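## Task

Place the red earphones in the small chest's lowest drawer and the white earphones in its middle drawer, then make sure all drawers are closed and the chest is still standing upright.

## Robot and tools

Robot: two arms, left_arm and right_arm, each ending in a parallel gripper. The fingers point along the gripper's +z axis and close along its y axis. The reported end_effector_position is the point between the finger pads, roughly 1 cm behind the tips.

Frames: the scene frame has its origin at table-top height, centred between the arm bases, a little behind the near table edge. +z is up, +x reaches out over the table, and left_arm sits on the +y side (image left/right may differ). Calibrated bases: left_arm at (-0.002, +0.311, +0.011) m, right_arm at (+0.008, -0.270, +0.010) m, both almost unrotated. Each arm's hand position, orientation, targets and offsets use that arm's own base axes. Fixed cameras and the table use the scene frame. Printed hand poses can be a few centimetres off, worse at long reach.

execute_actions(actions, cameras): actions is a list of actions; each action is a table of 1 to 15 rows, one row per 1/30 s step, and a short table repeats its final row to fill 15 steps. Every row is one list of 14 numbers in [-1, 1] covering both arms: dx, dy, dz, rx, ry, rz, opening for left_arm, then the same seven for right_arm. The six pose numbers are an offset from that arm's Hand target as it was when the action began (every row counts from that same start, not from the row before). 1.0 equals 0.6 m of travel or 180 degrees; rx, ry, rz form a single rotation vector, turning about the Hand target's position. A translation longer than 1.0 is scaled down along its direction. Opening is absolute, not an offset: +1 fully open (0.094 m), -1 closed. Sending all six pose zeros re-requests the current Hand target; to keep a gripper unchanged, repeat its present opening, since 0 means half open. An empty actions list returns state plus all camera images.

move(target, speed, blend, opening_speed, grip_force, blocking, cameras): target is one 14-number row (same layout, same offsets from the Hand targets) or up to 15 such rows, each still counted from the starting Hand targets. speed is path top speed in m/s, 0.002 to 2.9, default 0.25 (turning up to twice that in rad/s); one value or one per target. blend, in metres, rounds corners between listed targets; 0 stops at each. opening_speed, 0.2 or more per second on the -1..+1 scale, closes fingers gradually, good for fragile items. grip_force is newtons per finger pad, 10 to 50, one value or one per arm; it persists, and lower values close slowly. blocking=false returns after about 0.5 s while the move continues. A move is capped at 10 s; paths are straight and ignore obstacles and the other arm. A changed opening in a later target is applied only after arrival there, once everything is still. The result adds a move: line, e.g. done, off_target, moving, held or fault, plus limits such as paced (pose clipped) or held (steps withheld). An arm not named is done: within 10 mm and 2 degrees. Neither done nor off_target tells you about contact.

wait(seconds 0 to 10) lets the scene run while arms hold commands. stop brakes a running move. zoom_image(camera, region [x0, y0, x1, y1] in pixels, at most 504 by 504) magnifies the latest image of cam_high, cam_low, cam_left_wrist or cam_right_wrist (each 896x504). finished_scene(scene) ends the current scene irreversibly; give its number.

Reading results: Hand target is the last commanded pose after clipping; grippers often stop short of it, and the next command, even all zeros, asks again, so send the remaining gap as an offset if needed. Orientation commands are clipped to 40 degrees from the measured one per step. grip_measured shows finger opening on the command scale; it reads a bit wide with nothing held and somewhat narrower than a firmly held part, and keeps following the command past contact. grip_effort_nm is motor effort (negative closes) and is not pad force. Joint torques include the arm's own weight; velocities marked within noise mean the arm is still. A MOTOR HOT line appears at 75 °C; at 90 °C the arm folds away and stays idle, and at 100 °C it collapses. Joint limits (rad): waist -2.618..3.054, shoulder 0..3.142, elbow 0..3.142 (straight at 2.901), wrist pitch and yaw ±1.571, wrist roll ±2.094.

Avoid: dropping items or releasing them while they move; fast impacts; pressing hard into the chest, table, or the bar, plate and rail near the bases (tops up to about 3 cm above the table, no warning on contact); grippers or wrist cameras touching each other; strain on camera cables; anything leaving the table; paths passing near an arm's own base (loop around instead); holding loads or stretched poses for long. A blocked arm keeps pushing until you command its target back. Check the pose and tilt after each move, and correct small moves that went astray. Loose objects may occasionally get nudged by outside pushes.

Each tool is called as name(argument=value, ...) on one line, values as JSON.

## Session

execute_actions(actions=[])

Scene clock: 0.00 s.
left_arm: end_effector_position=(+0.3963, -0.0049, +0.0842) grip_measured=+1.000 grip_effort_nm=n/a end_effector_quat_wxyz=(+0.575, -0.009, +0.816, +0.055) | right_arm: end_effector_position=(+0.4028, -0.0280, +0.0977) grip_measured=+1.000 grip_effort_nm=n/a end_effector_quat_wxyz=(+0.583, +0.086, +0.807, -0.034)
Joint positions: left_arm=[-0.095 1.591 0.365 0.879 -0.19 0.016 0.094] | right_arm=[-0.004 1.559 0.4 0.831 0.152 0.099 0.094]
Joint velocities: within noise
Joint torques (N m): no reading
Motor temperatures (°C): left_arm=[24 26 34 31 26 29 26] | right_arm=[25 33 32 32 28 26 25]
Heat: left arm: 34 °C; right arm: 33 °C.
Hand target: left_arm +0.4000, -0.0062, +0.0931; +0.586, -0.010, +0.809, +0.053 | right_arm +0.4065, -0.0286, +0.1073; +0.594, +0.087, +0.799, -0.034
Tool commands: left_gripper/opening=+1.0 right_gripper/opening=+1.0

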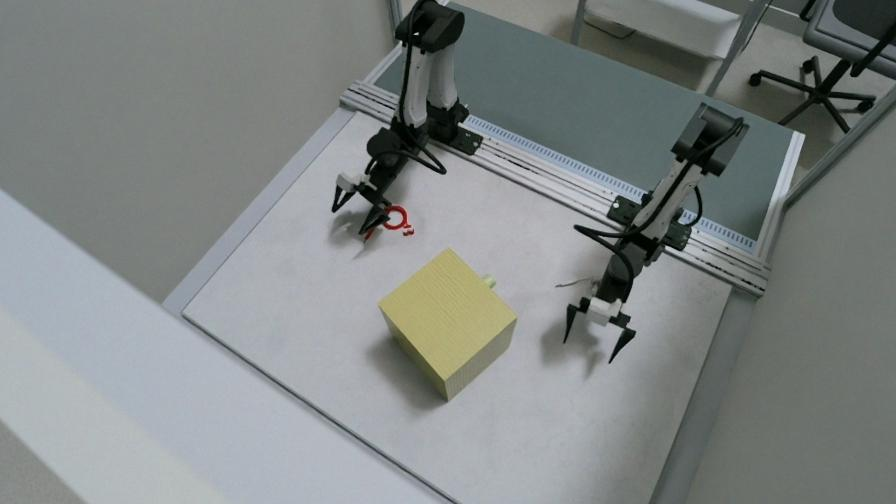

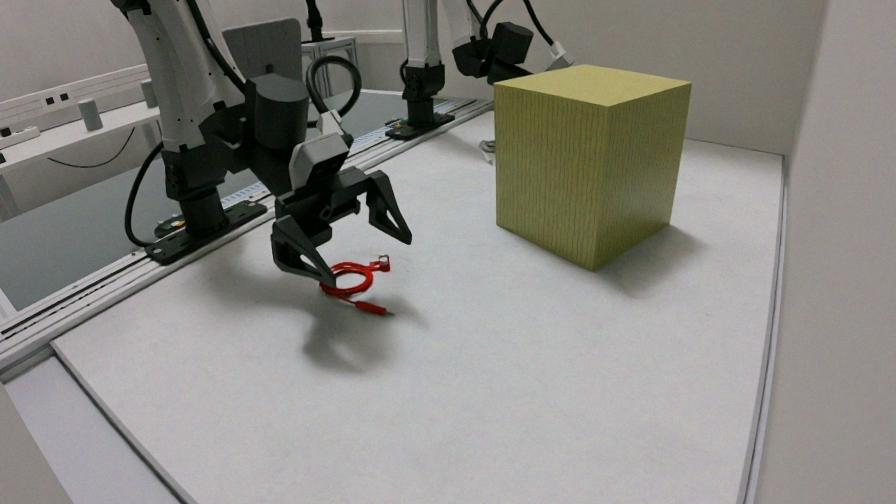

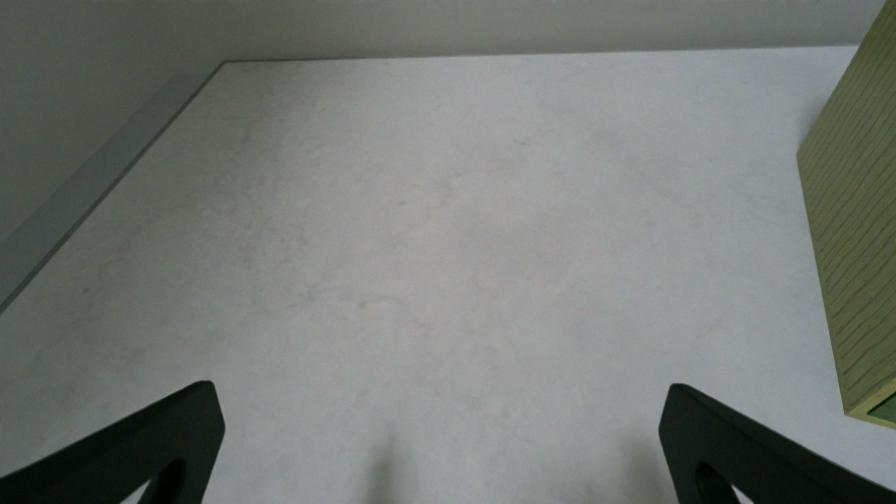

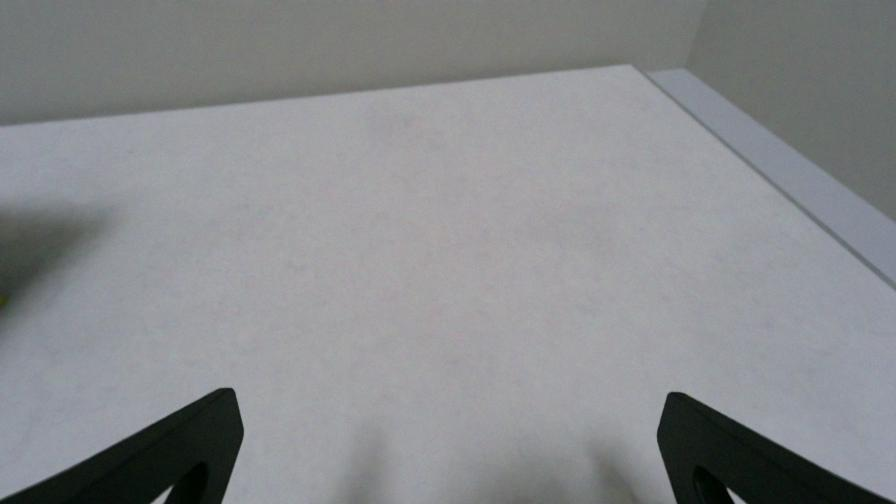

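zoom_image(camera="cam_high", region=[300, 140, 700, 420])

zoom_image(camera="cam_high", region=[320, 160, 460, 260])

zoom_image(camera="cam_high", region=[460, 220, 660, 360])

zoom_image(camera="cam_low", region=[240, 130, 500, 350])

zoom_image(camera="cam_left_wrist", region=[696, 200, 896, 504])

Scaled by 1.260 from the camera's 896x504 image, which has a finer 1280x720 frame.

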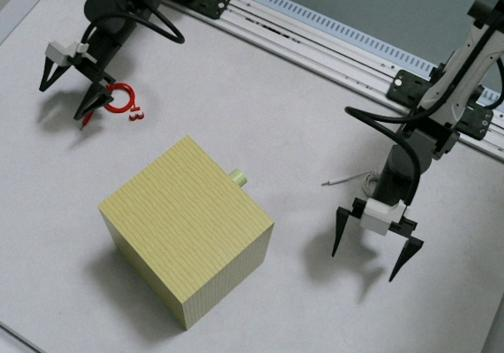

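Scaled by 3.600 from the camera's 896x504 image, which has a finer 1280x720 frame.

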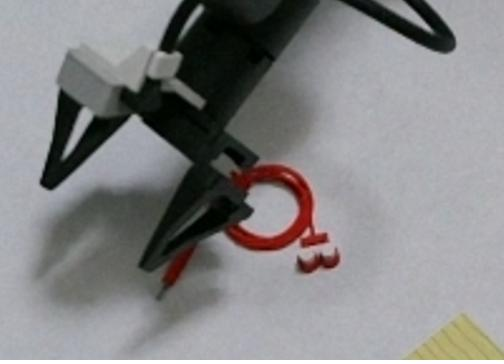

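Scaled by 2.520 from the camera's 896x504 image, which has a finer 1280x720 frame.

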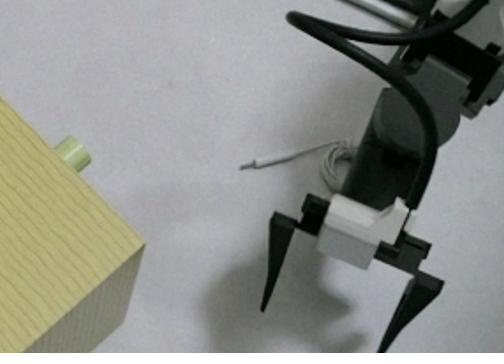

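Scaled by 1.938 from the camera's 896x504 image, which has a finer 1280x720 frame.

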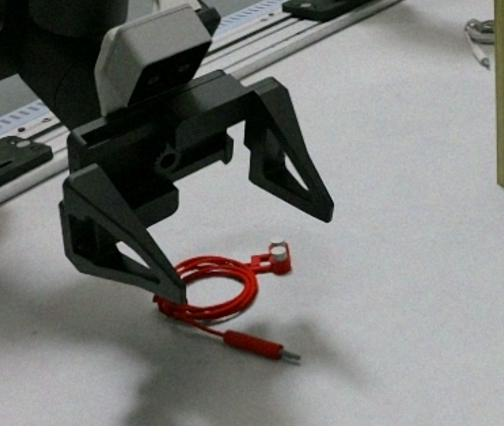

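Scaled by 1.658 from the camera's 896x504 image, which has a finer 1280x720 frame.

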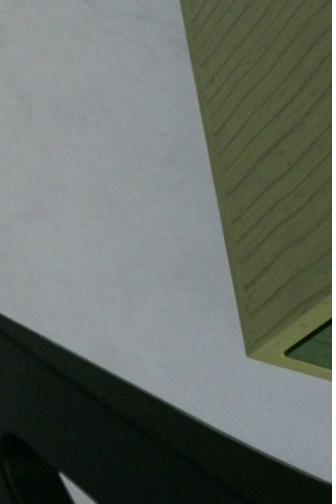

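move(target=[-0.1667, -0.2617, 0.0783, 0, 0, -0.194, 1, -0.1942, 0.031, 0.0878, 0.0232, 0.4057, 0.0594, 1], speed=0.3, cameras=["all"])

Scene clock: 136.97 s.
left_arm: end_effector_position=(+0.2991, -0.1579, +0.1277) grip_measured=+1.000 grip_effort_nm=0.01 end_effector_quat_wxyz=(+0.561, +0.226, +0.788, -0.120) | right_arm: end_effector_position=(+0.2842, -0.0104, +0.1536) grip_measured=+1.000 grip_effort_nm=0.01 end_effector_quat_wxyz=(-0.010, +0.003, +1.000, -0.005)
Joint positions: left_arm=[-0.481 1.052 0.27 0.432 0.008 0.071 0.094] | right_arm=[-0.03 1.64 1.498 -1.449 0.01 -0.024 0.094]
Joint torques (N m): left_arm=[-0.44 -3.06 8.31 2.27 0.17 0.29] | right_arm=[-0.47 -4.67 8.47 0.14 0.04 -0.18]
Motor temperatures (°C): left_arm=[24 29 36 42 25 28 25] | right_arm=[25 35 39 46 27 26 25]
Heat: left arm: 42 °C; right arm: 46 °C.
Hand target: left_arm +0.3000, -0.1632, +0.1400; +0.574, +0.234, +0.774, -0.126 | right_arm +0.2900, -0.0100, +0.1600; +0.000, +0.000, +1.000, +0.000
Off the commanded pose: left_arm 0.014 m, 2 deg | right_arm 0.009 m, 1 deg.
move: off_target (left_arm)

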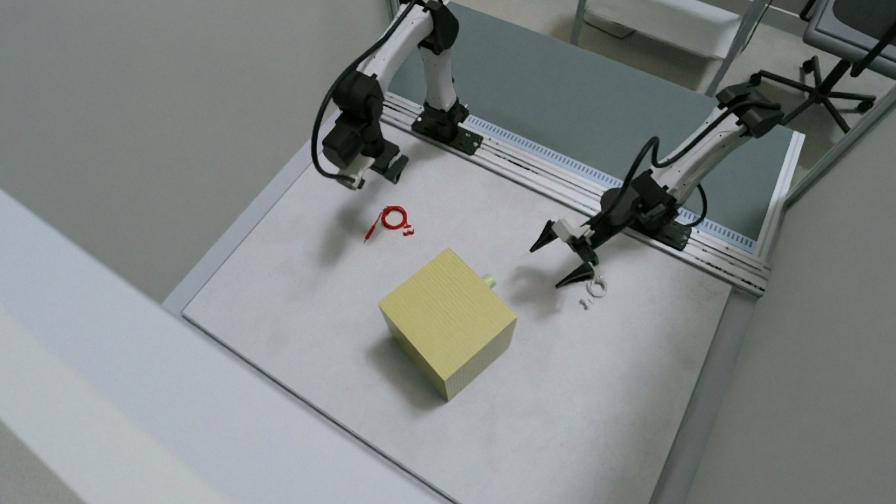

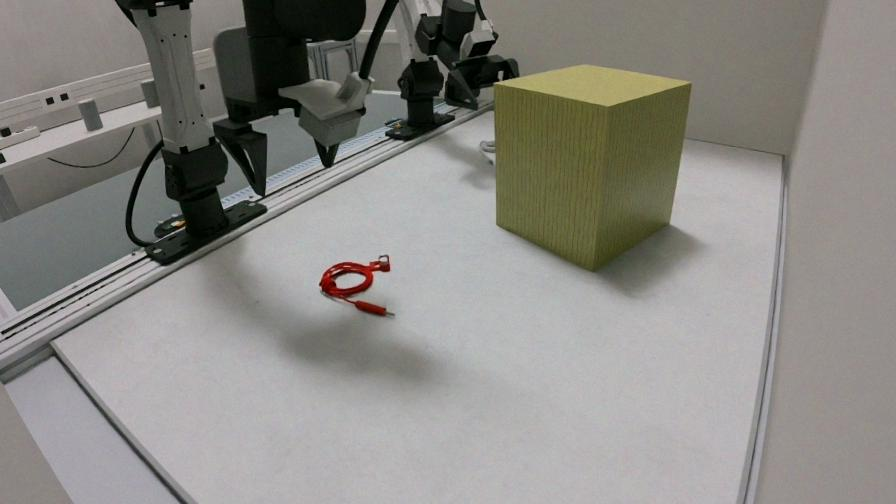

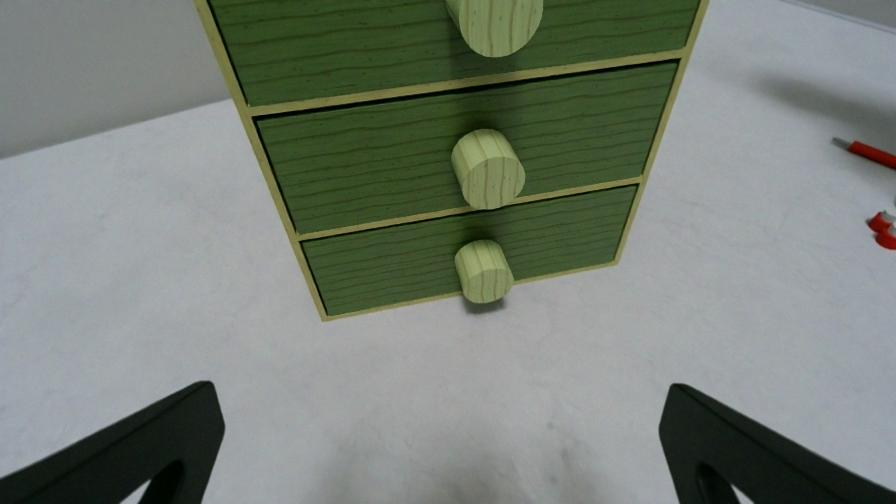

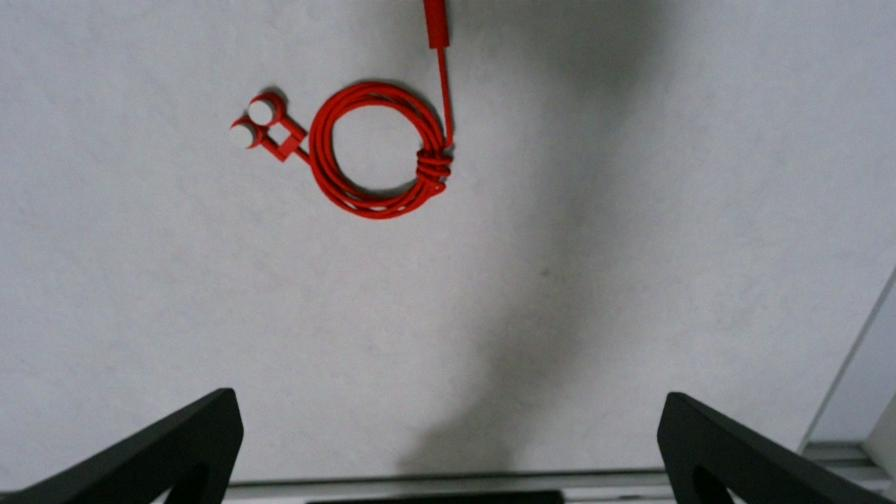

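zoom_image(camera="cam_left_wrist", region=[180, 0, 720, 340])

zoom_image(camera="cam_left_wrist", region=[190, 0, 694, 340])

zoom_image(camera="cam_high", region=[500, 200, 660, 330])

Region (180, 0, 720, 340) is 540x340 pixels. A region can be at most 504 by 504 pixels.

Scaled by 1.000.

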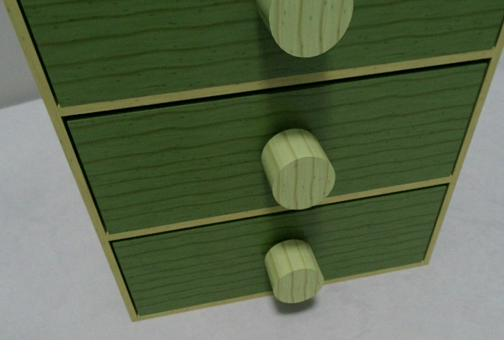

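Scaled by 3.150 from the camera's 896x504 image, which has a finer 1280x720 frame.

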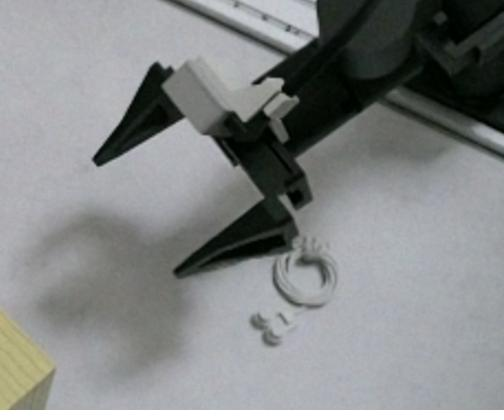

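move(target=[0.0867, -0.0897, -0.18, 0, 0, 0.06, 1, 0.005, 0.01, -0.1733, 0, 0, 0, -0.04], speed=0.25, cameras=["all"])

Scene clock: 240.00 s.
left_arm: end_effector_position=(+0.3454, -0.2081, +0.0188) grip_measured=+1.000 grip_effort_nm=0.01 end_effector_quat_wxyz=(+0.562, +0.165, +0.808, -0.059) | right_arm: end_effector_position=(+0.2896, -0.0074, +0.0570) grip_measured=-0.038 grip_effort_nm=-0.08 end_effector_quat_wxyz=(-0.007, -0.002, +1.000, -0.005)
Joint positions: left_arm=[-0.695 1.975 0.389 1.19 -0.36 -0.05 0.094] | right_arm=[-0.02 1.688 1.164 -1.06 0.01 -0.024 0.045]
Joint torques (N m): left_arm=[-0.51 -5.41 5.09 2.51 -0.08 0.15] | right_arm=[0.44 -5.22 5.56 0.46 0.05 0.1]
Motor temperatures (°C): left_arm=[24 26 38 46 25 28 25] | right_arm=[25 36 42 34 27 26 25]
Heat: left arm: 46 °C; right arm: 42 °C.
Hand target: left_arm +0.3520, -0.2170, +0.0320; +0.584, +0.160, +0.793, -0.071 | right_arm +0.2930, -0.0041, +0.0560; +0.000, +0.000, +1.000, +0.000
Off the commanded pose: left_arm 0.017 m, 3 deg | right_arm 0.005 m, 1 deg.
move: off_target (left_arm)

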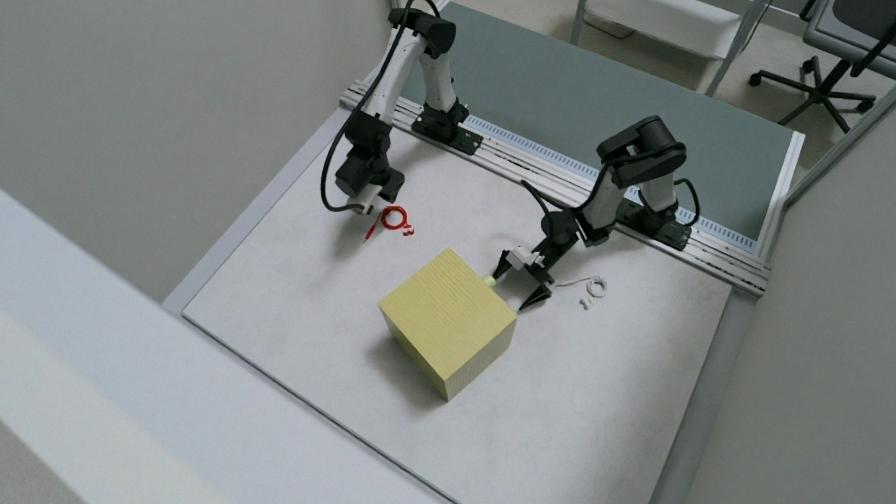

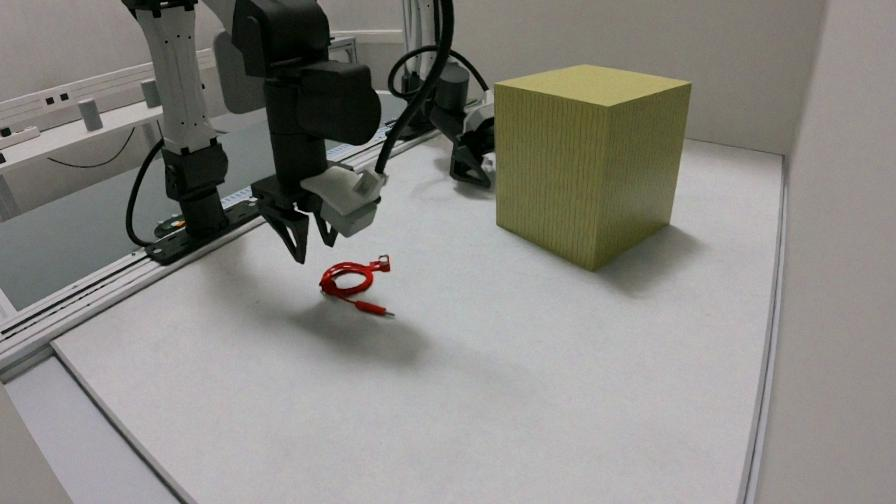

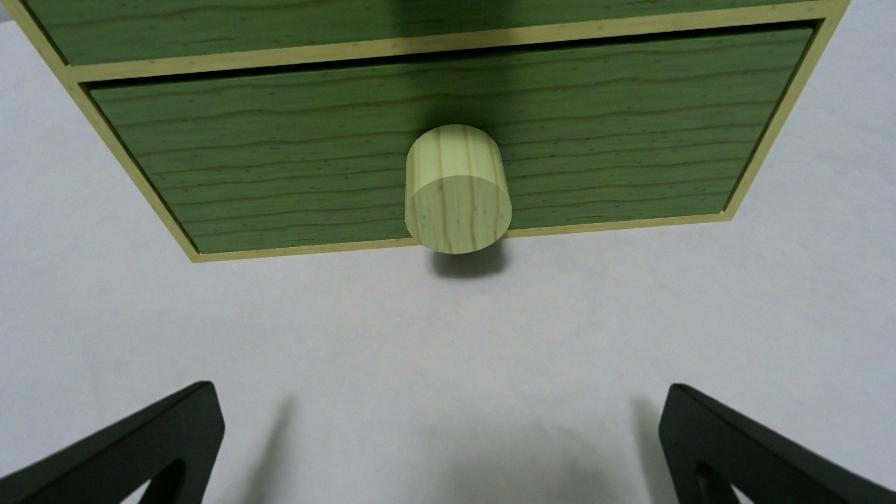

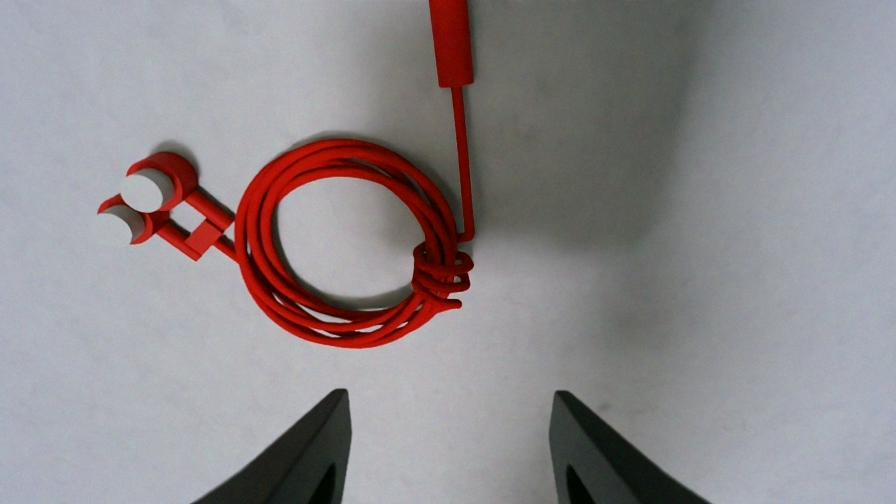

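move(target=[0.0973, -0.0397, 0.0053, 0, 0, 0, 1, -0.0043, 0.0017, -0.07, 0, 0, 0, -0.04], speed=0.12, cameras=["cam_left_wrist", "cam_right_wrist", "cam_low"])

Scene clock: 274.43 s.
left_arm: end_effector_position=(+0.4056, -0.2359, +0.0314) grip_measured=+1.000 grip_effort_nm=0.01 end_effector_quat_wxyz=(+0.579, +0.155, +0.797, -0.066) | right_arm: end_effector_position=(+0.2875, -0.0064, +0.0156) grip_measured=-0.038 grip_effort_nm=-0.08 end_effector_quat_wxyz=(-0.006, -0.002, +1.000, -0.005)
Joint positions: left_arm=[-0.644 2.067 0.643 1.08 -0.321 -0.033 0.094] | right_arm=[-0.017 1.736 1.044 -0.889 0.01 -0.021 0.045]
Joint torques (N m): left_arm=[0.69 -6.82 6.12 2.09 0.15 0.24] | right_arm=[0.53 -5.11 5.03 0.43 0.05 0.07]
Heat: left arm: 50 °C; right arm: 41 °C.
Hand target: left_arm +0.4104, -0.2409, +0.0353; +0.584, +0.160, +0.793, -0.071 | right_arm +0.2904, -0.0031, +0.0140; +0.000, +0.000, +1.000, +0.000
Off the commanded pose: left_arm 0.008 m, 1 deg | right_arm 0.005 m, 1 deg.
move: done
Images, in order (width x height): cam_low 896x504, cam_left_wrist 896x504, cam_right_wrist 896x504.

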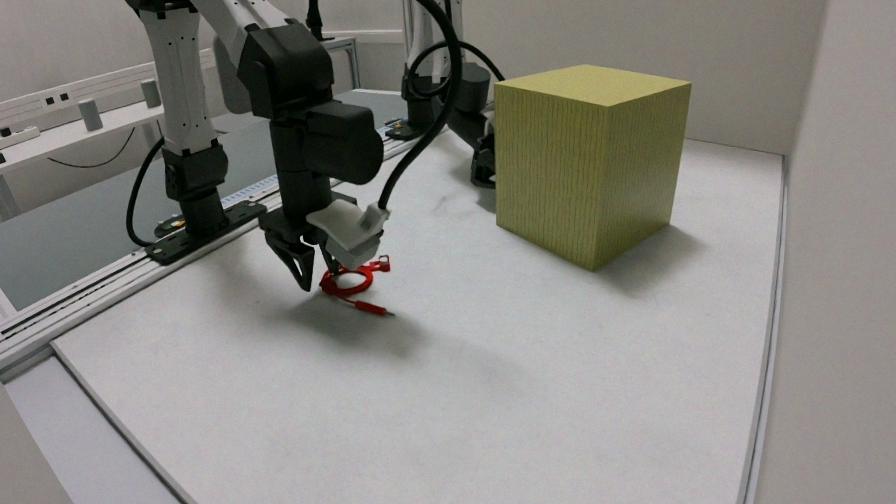

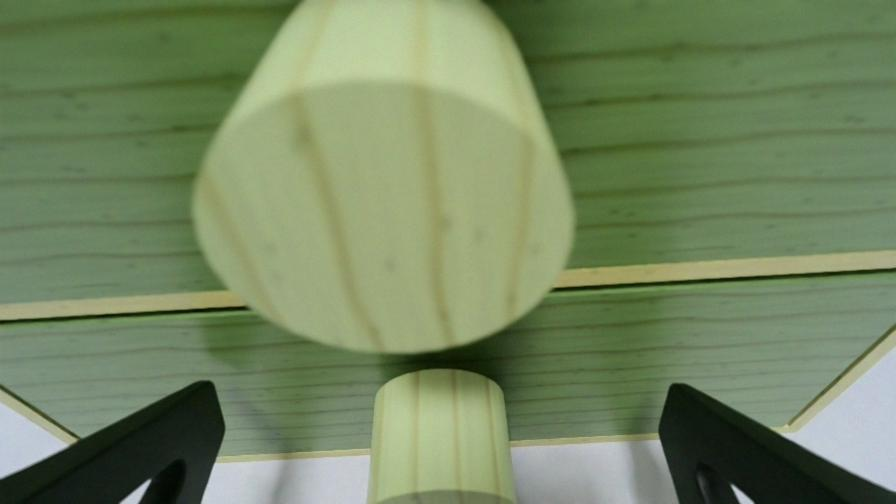

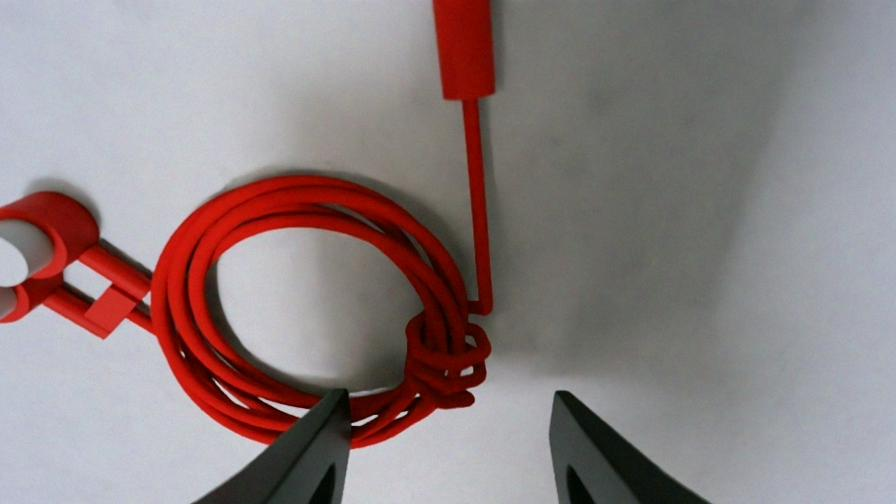

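move(target=[-0.0033, 0.0, -0.0217, 0, 0, 0, 1, -0.005, -0.0017, -0.0225, 0, 0, 0, -0.04], speed=0.06, cameras=["cam_left_wrist", "cam_right_wrist"])

zoom_image(camera="cam_right_wrist", region=[200, 200, 640, 504])

Scene clock: 315.70 s.
left_arm: end_effector_position=(+0.4032, -0.2342, +0.0124) grip_measured=+1.000 grip_effort_nm=0.01 end_effector_quat_wxyz=(+0.568, +0.160, +0.805, -0.060) | right_arm: end_effector_position=(+0.2879, -0.0058, +0.0061) grip_measured=-0.039 grip_effort_nm=-0.07 end_effector_quat_wxyz=(+0.000, -0.002, +1.000, -0.003)
Joint positions: left_arm=[-0.644 2.122 0.643 1.104 -0.32 -0.033 0.094] | right_arm=[-0.017 1.744 1.011 -0.836 0.006 -0.021 0.045]
Joint torques (N m): left_arm=[0.17 -6.97 5.23 2.42 0.14 0.21] | right_arm=[0.23 -4.6 4.26 0.53 0.06 0.07]
Heat: left arm: 49 °C; right arm: 39 °C.
Hand target: left_arm +0.4084, -0.2409, +0.0223; +0.584, +0.160, +0.793, -0.071 | right_arm +0.2875, -0.0041, +0.0006; +0.000, +0.000, +1.000, +0.000
Off the commanded pose: left_arm 0.013 m, 3 deg | right_arm 0.006 m, 0 deg.
move: off_target (left_arm)
Images, in order (width x height): cam_left_wrist 896x504, cam_right_wrist 896x504.

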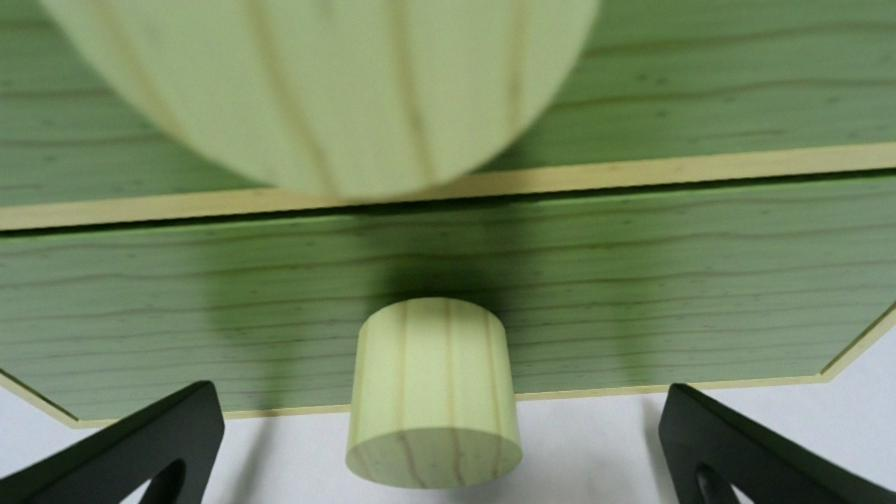

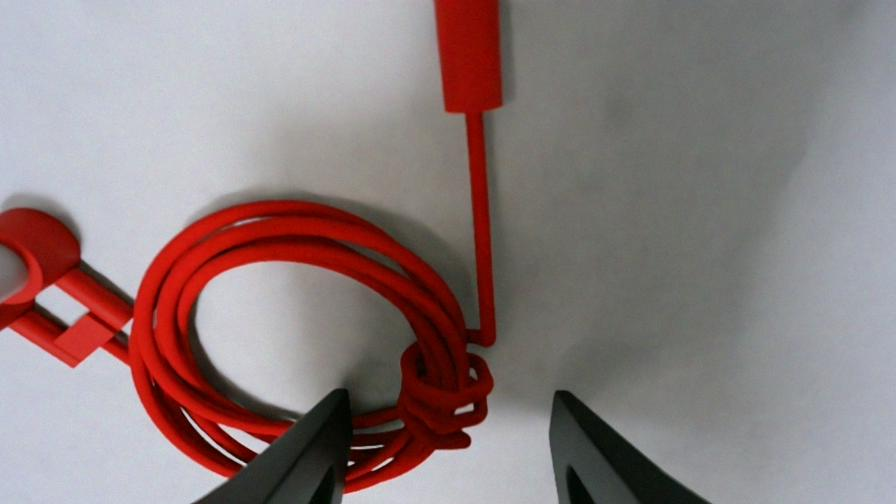

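Scaled by 1.145 from the camera's 896x504 image, which has a finer 1280x720 frame.

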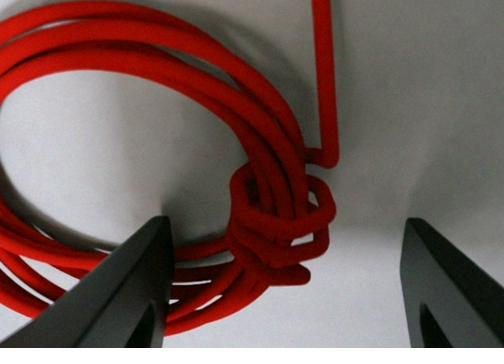

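move(target=[-0.0037, 0.0052, 0.0087, 0, 0, 0, 1, -0.015, 0.0, -0.0085, 0, 0, 0, -0.04], speed=0.06, cameras=["cam_left_wrist", "cam_right_wrist"])

Scene clock: 342.67 s.
left_arm: end_effector_position=(+0.4032, -0.2342, +0.0125) grip_measured=+1.000 grip_effort_nm=0.01 end_effector_quat_wxyz=(+0.568, +0.160, +0.805, -0.060) | right_arm: end_effector_position=(+0.2880, -0.0044, +0.0053) grip_measured=-0.039 grip_effort_nm=-0.07 end_effector_quat_wxyz=(+0.014, -0.002, +1.000, +0.001)
Joint positions: left_arm=[-0.644 2.122 0.643 1.105 -0.32 -0.032 0.094] | right_arm=[-0.017 1.723 0.981 -0.802 -0.002 -0.021 0.045]
Joint torques (N m): left_arm=[0.55 -9.18 3.84 2.35 0.16 0.23] | right_arm=[0.09 -4.56 2.59 0.45 0.21 0.01]
Heat: left arm: 50 °C; right arm: 38 °C.
Hand target: left_arm +0.4062, -0.2378, +0.0275; +0.584, +0.160, +0.793, -0.071 | right_arm +0.2785, -0.0041, -0.0046; +0.000, +0.000, +1.000, +0.000
Off the commanded pose: left_arm 0.016 m, 3 deg | right_arm 0.014 m, 2 deg.
move: off_target (left_arm, right_arm)
Images, in order (width x height): cam_left_wrist 896x504, cam_right_wrist 896x504.

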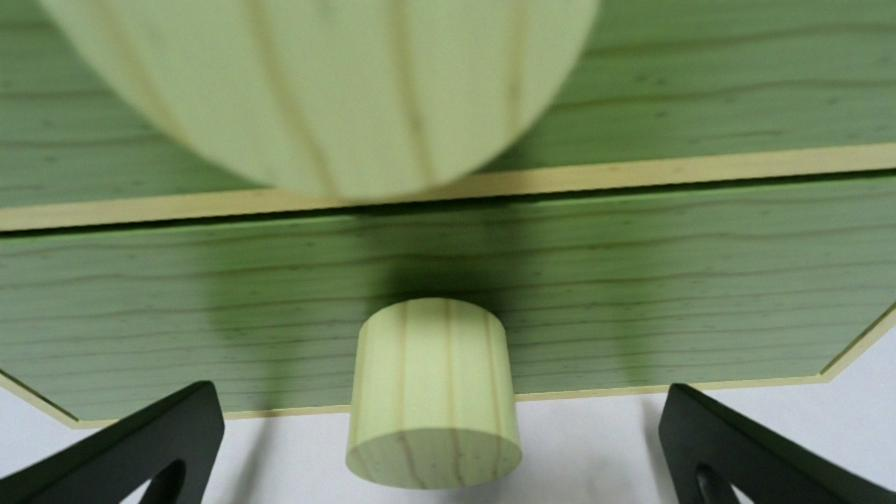

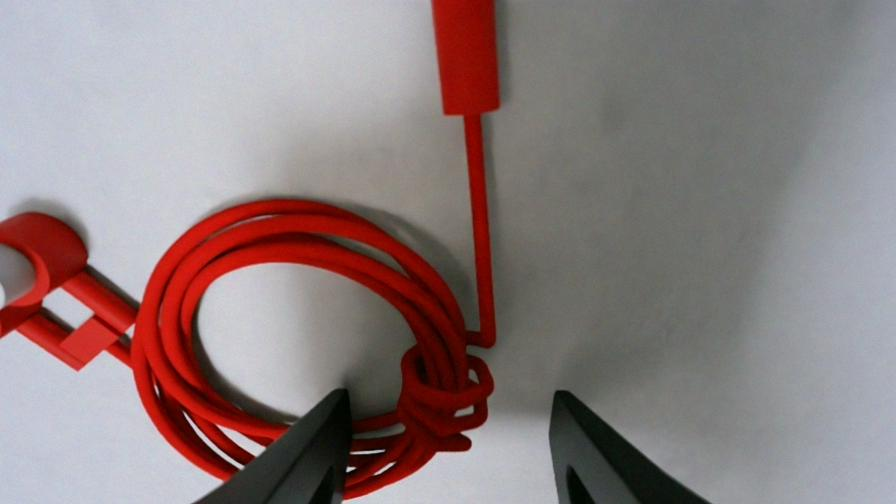

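move(target=[0.0, 0.0, 0.0125, 0, 0, 0, 1, 0.0125, 0.0, 0.0102, 0, 0, 0, -0.95], speed=0.06, grip_force=[50, 20], cameras=["cam_left_wrist", "cam_right_wrist"])

Scene clock: 359.77 s.
left_arm: end_effector_position=(+0.4045, -0.2351, +0.0213) grip_measured=+1.000 grip_effort_nm=0.01 end_effector_quat_wxyz=(+0.574, +0.158, +0.801, -0.063) | right_arm: end_effector_position=(+0.2861, -0.0027, +0.0036) grip_measured=-0.850 grip_effort_nm=-0.43 end_effector_quat_wxyz=(+0.005, -0.002, +1.000, +0.006)
Joint positions: left_arm=[-0.644 2.097 0.643 1.095 -0.32 -0.032 0.094] | right_arm=[-0.016 1.734 0.987 -0.813 -0.011 -0.02 0.007]
Joint torques (N m): left_arm=[0.61 -9.73 3.86 2.09 0.19 0.22] | right_arm=[0.03 -4.45 5.74 0.25 0.28 0.05]
Motor temperatures (°C): left_arm=[24 32 36 50 25 28 25] | right_arm=[25 36 37 31 26 26 25]
Heat: left arm: 50 °C; right arm: 37 °C.
Hand target: left_arm +0.4062, -0.2378, +0.0350; +0.584, +0.160, +0.793, -0.071 | right_arm +0.2860, -0.0040, +0.0015; +0.000, +0.000, +1.000, +0.000
Off the commanded pose: left_arm 0.014 m, 2 deg | right_arm 0.003 m, 1 deg.
grip_force (N): 50, 20
move: off_target (left_arm)
Images, in order (width x height): cam_left_wrist 896x504, cam_right_wrist 896x504.

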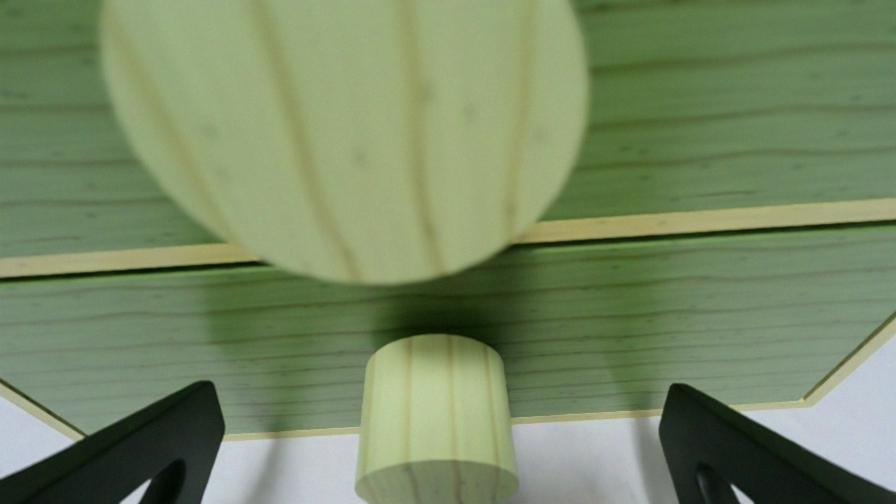

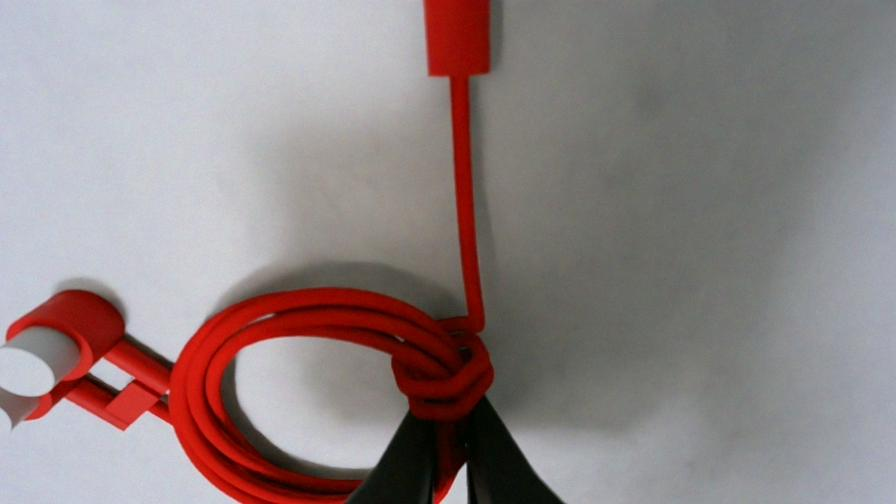

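move(target=[0.0, 0.0, 0.0, 0, 0, 0, -0.55, 0.0, 0.0, 0.2, 0, 0, 0, -0.95], speed=0.1, grip_force=[40, 20], cameras=["all"])

Scene clock: 370.80 s.
left_arm: end_effector_position=(+0.4045, -0.2349, +0.0212) grip_measured=-0.392 grip_effort_nm=-0.80 end_effector_quat_wxyz=(+0.574, +0.158, +0.801, -0.063) | right_arm: end_effector_position=(+0.2796, -0.0027, +0.1086) grip_measured=-0.854 grip_effort_nm=-0.47 end_effector_quat_wxyz=(-0.022, -0.002, +1.000, +0.006)
Joint positions: left_arm=[-0.644 2.097 0.643 1.095 -0.32 -0.032 0.029] | right_arm=[-0.016 1.644 1.323 -1.294 -0.011 -0.02 0.007]
Joint torques (N m): left_arm=[0.55 -9.89 3.9 2.11 0.15 0.22] | right_arm=[0.08 -6.78 8.24 0.09 0.22 0.06]
Heat: left arm: 51 °C; right arm: 38 °C.
Hand target: left_arm +0.4062, -0.2378, +0.0349; +0.584, +0.160, +0.793, -0.071 | right_arm +0.2860, -0.0040, +0.1215; +0.000, +0.000, +1.000, +0.000
Off the commanded pose: left_arm 0.014 m, 2 deg | right_arm 0.015 m, 3 deg.
grip_force (N): 40, 20
move: off_target (left_arm, right_arm)

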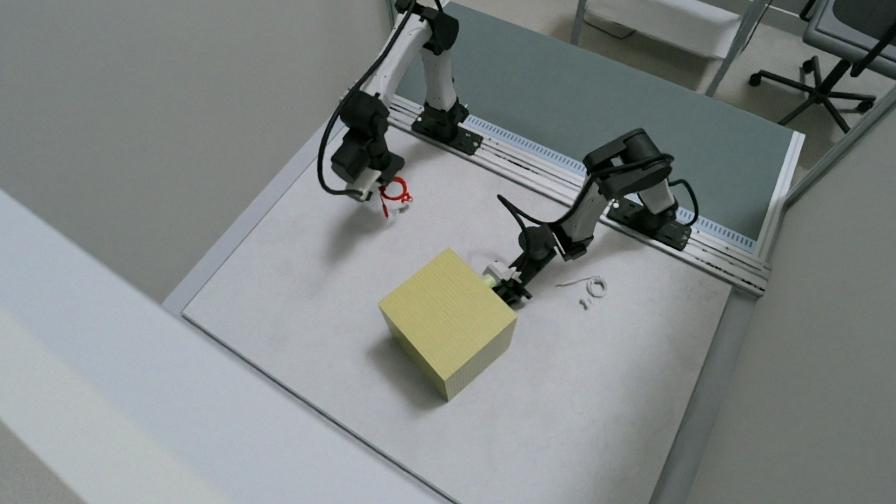

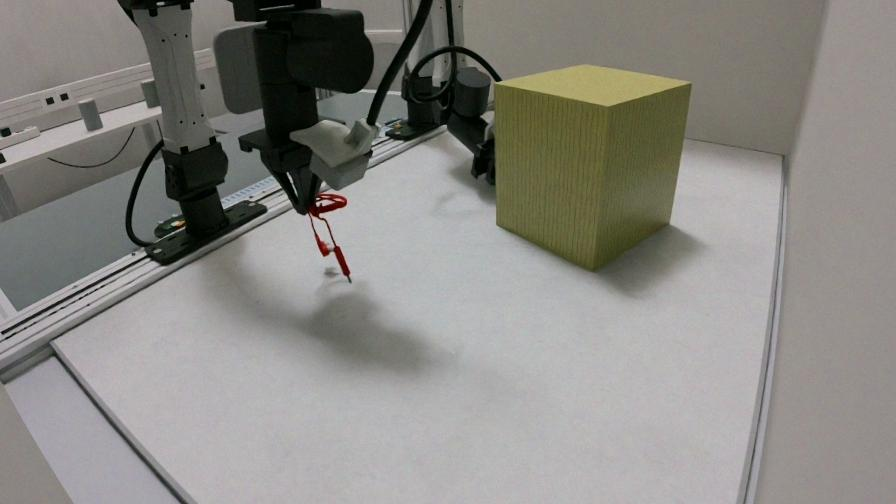

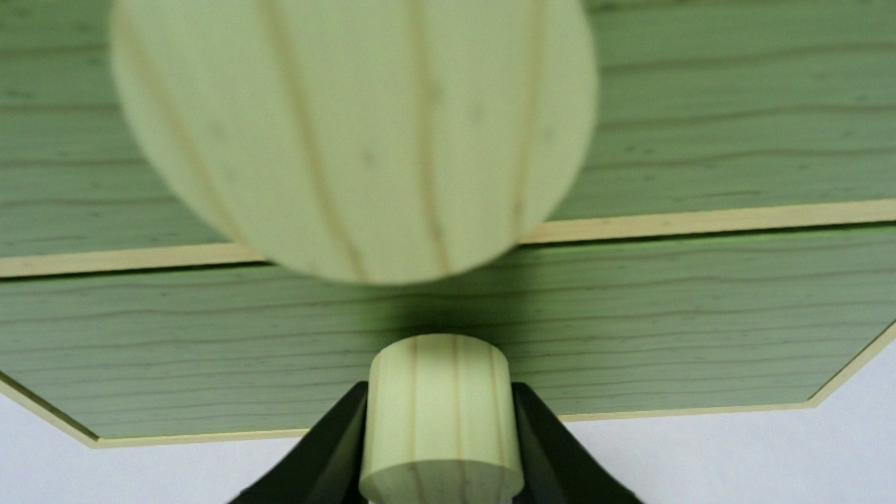

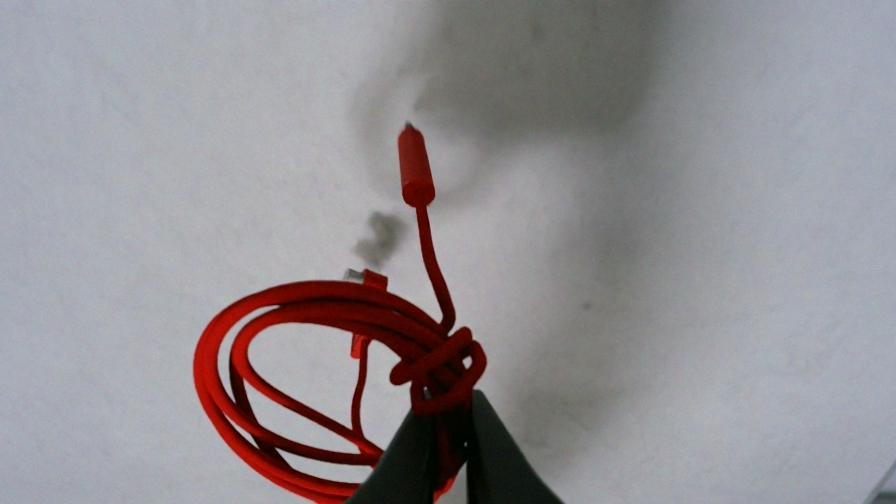

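move(target=[-0.1833, 0.0543, -0.0083, 0, 0, 0, -0.55, -0.06, 0.34, 0.1308, 0.0968, -0.2077, 0.266, -0.95], speed=0.15, cameras=["all"])

Scene clock: 392.40 s.
left_arm: end_effector_position=(+0.2972, -0.1993, +0.0164) grip_measured=-0.392 grip_effort_nm=-0.83 end_effector_quat_wxyz=(+0.567, +0.165, +0.806, -0.053) | right_arm: end_effector_position=(+0.2503, +0.1954, +0.1936) grip_measured=-0.854 grip_effort_nm=-0.47 end_effector_quat_wxyz=(+0.295, -0.389, +0.862, +0.137)
Joint positions: left_arm=[-0.821 1.952 0.226 1.316 -0.488 -0.094 0.029] | right_arm=[0.565 1.18 1.069 -0.82 -0.18 -0.224 0.007]
Joint torques (N m): left_arm=[-0.66 -6.49 1.47 2.44 -0.01 0.12] | right_arm=[0.31 -4 6.27 1.81 -0.09 -0.18]
Motor temperatures (°C): left_arm=[24 37 35 53 25 28 25] | right_arm=[25 37 42 30 26 26 26]
Heat: left arm: 53 °C; right arm: 42 °C.
Hand target: left_arm +0.2962, -0.2051, +0.0299; +0.584, +0.160, +0.793, -0.071 | right_arm +0.2500, +0.1999, +0.2000; +0.310, -0.397, +0.852, +0.145
Off the commanded pose: left_arm 0.015 m, 3 deg | right_arm 0.008 m, 2 deg.
grip_force (N): 40, 20
move: off_target (left_arm)

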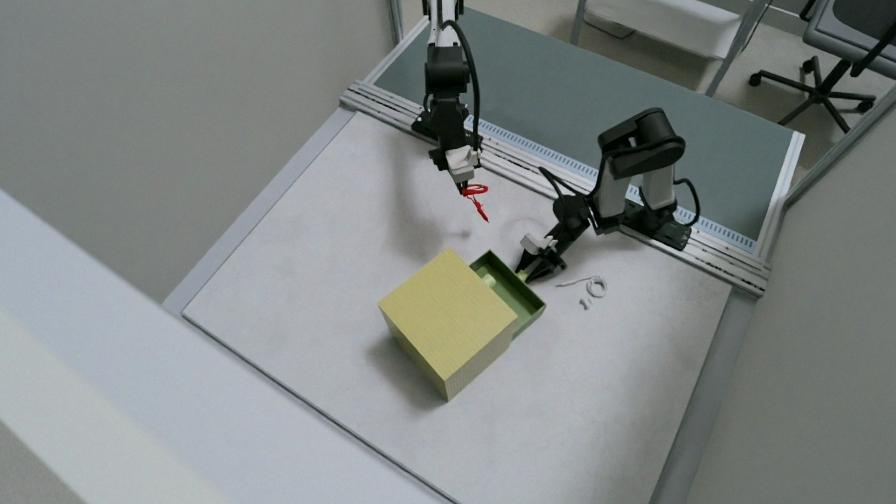

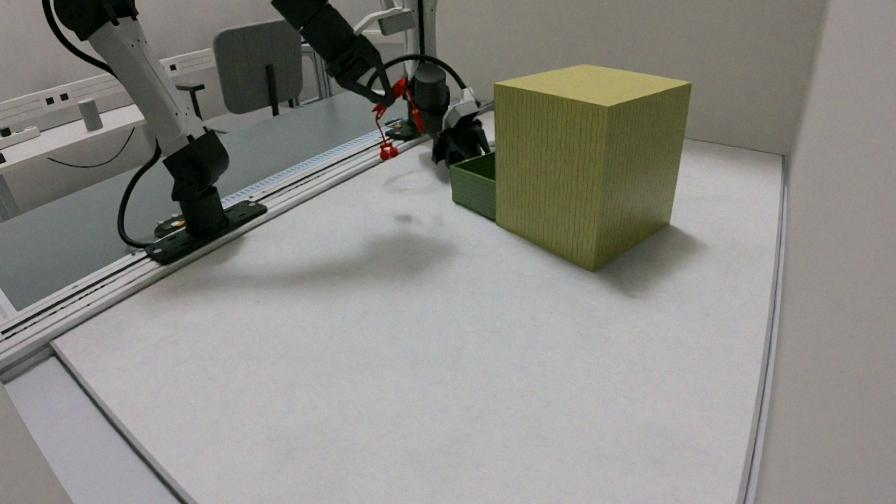

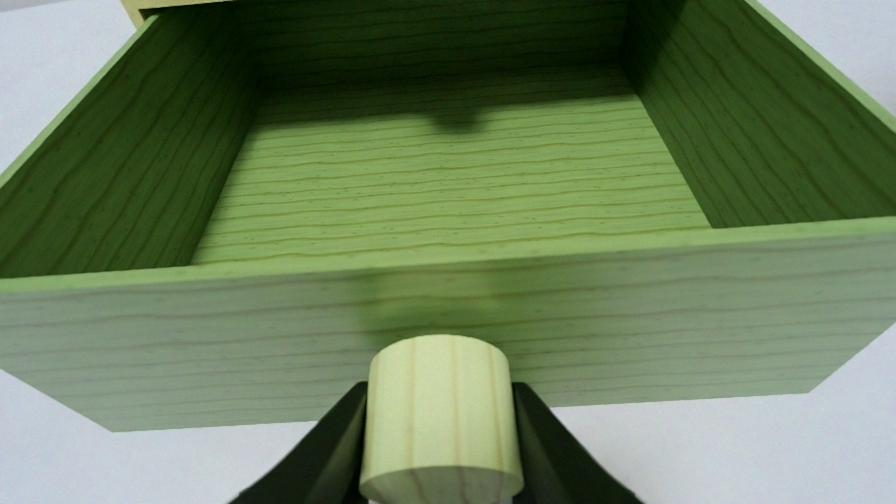

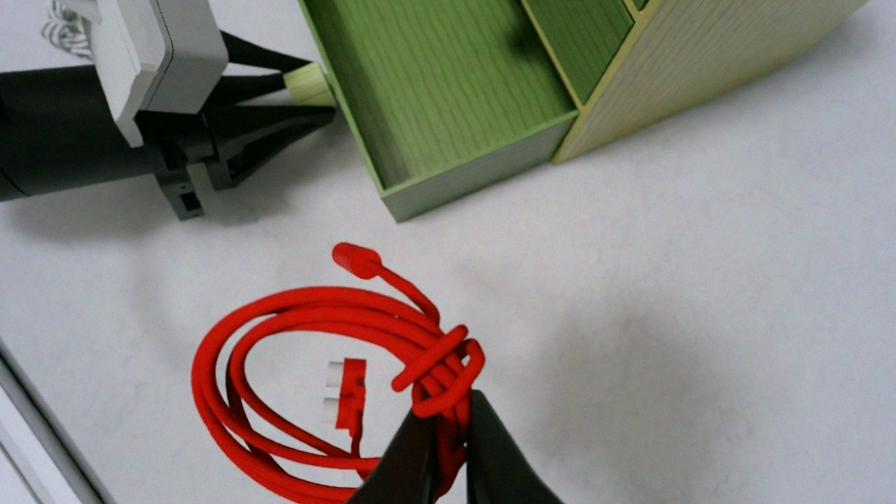

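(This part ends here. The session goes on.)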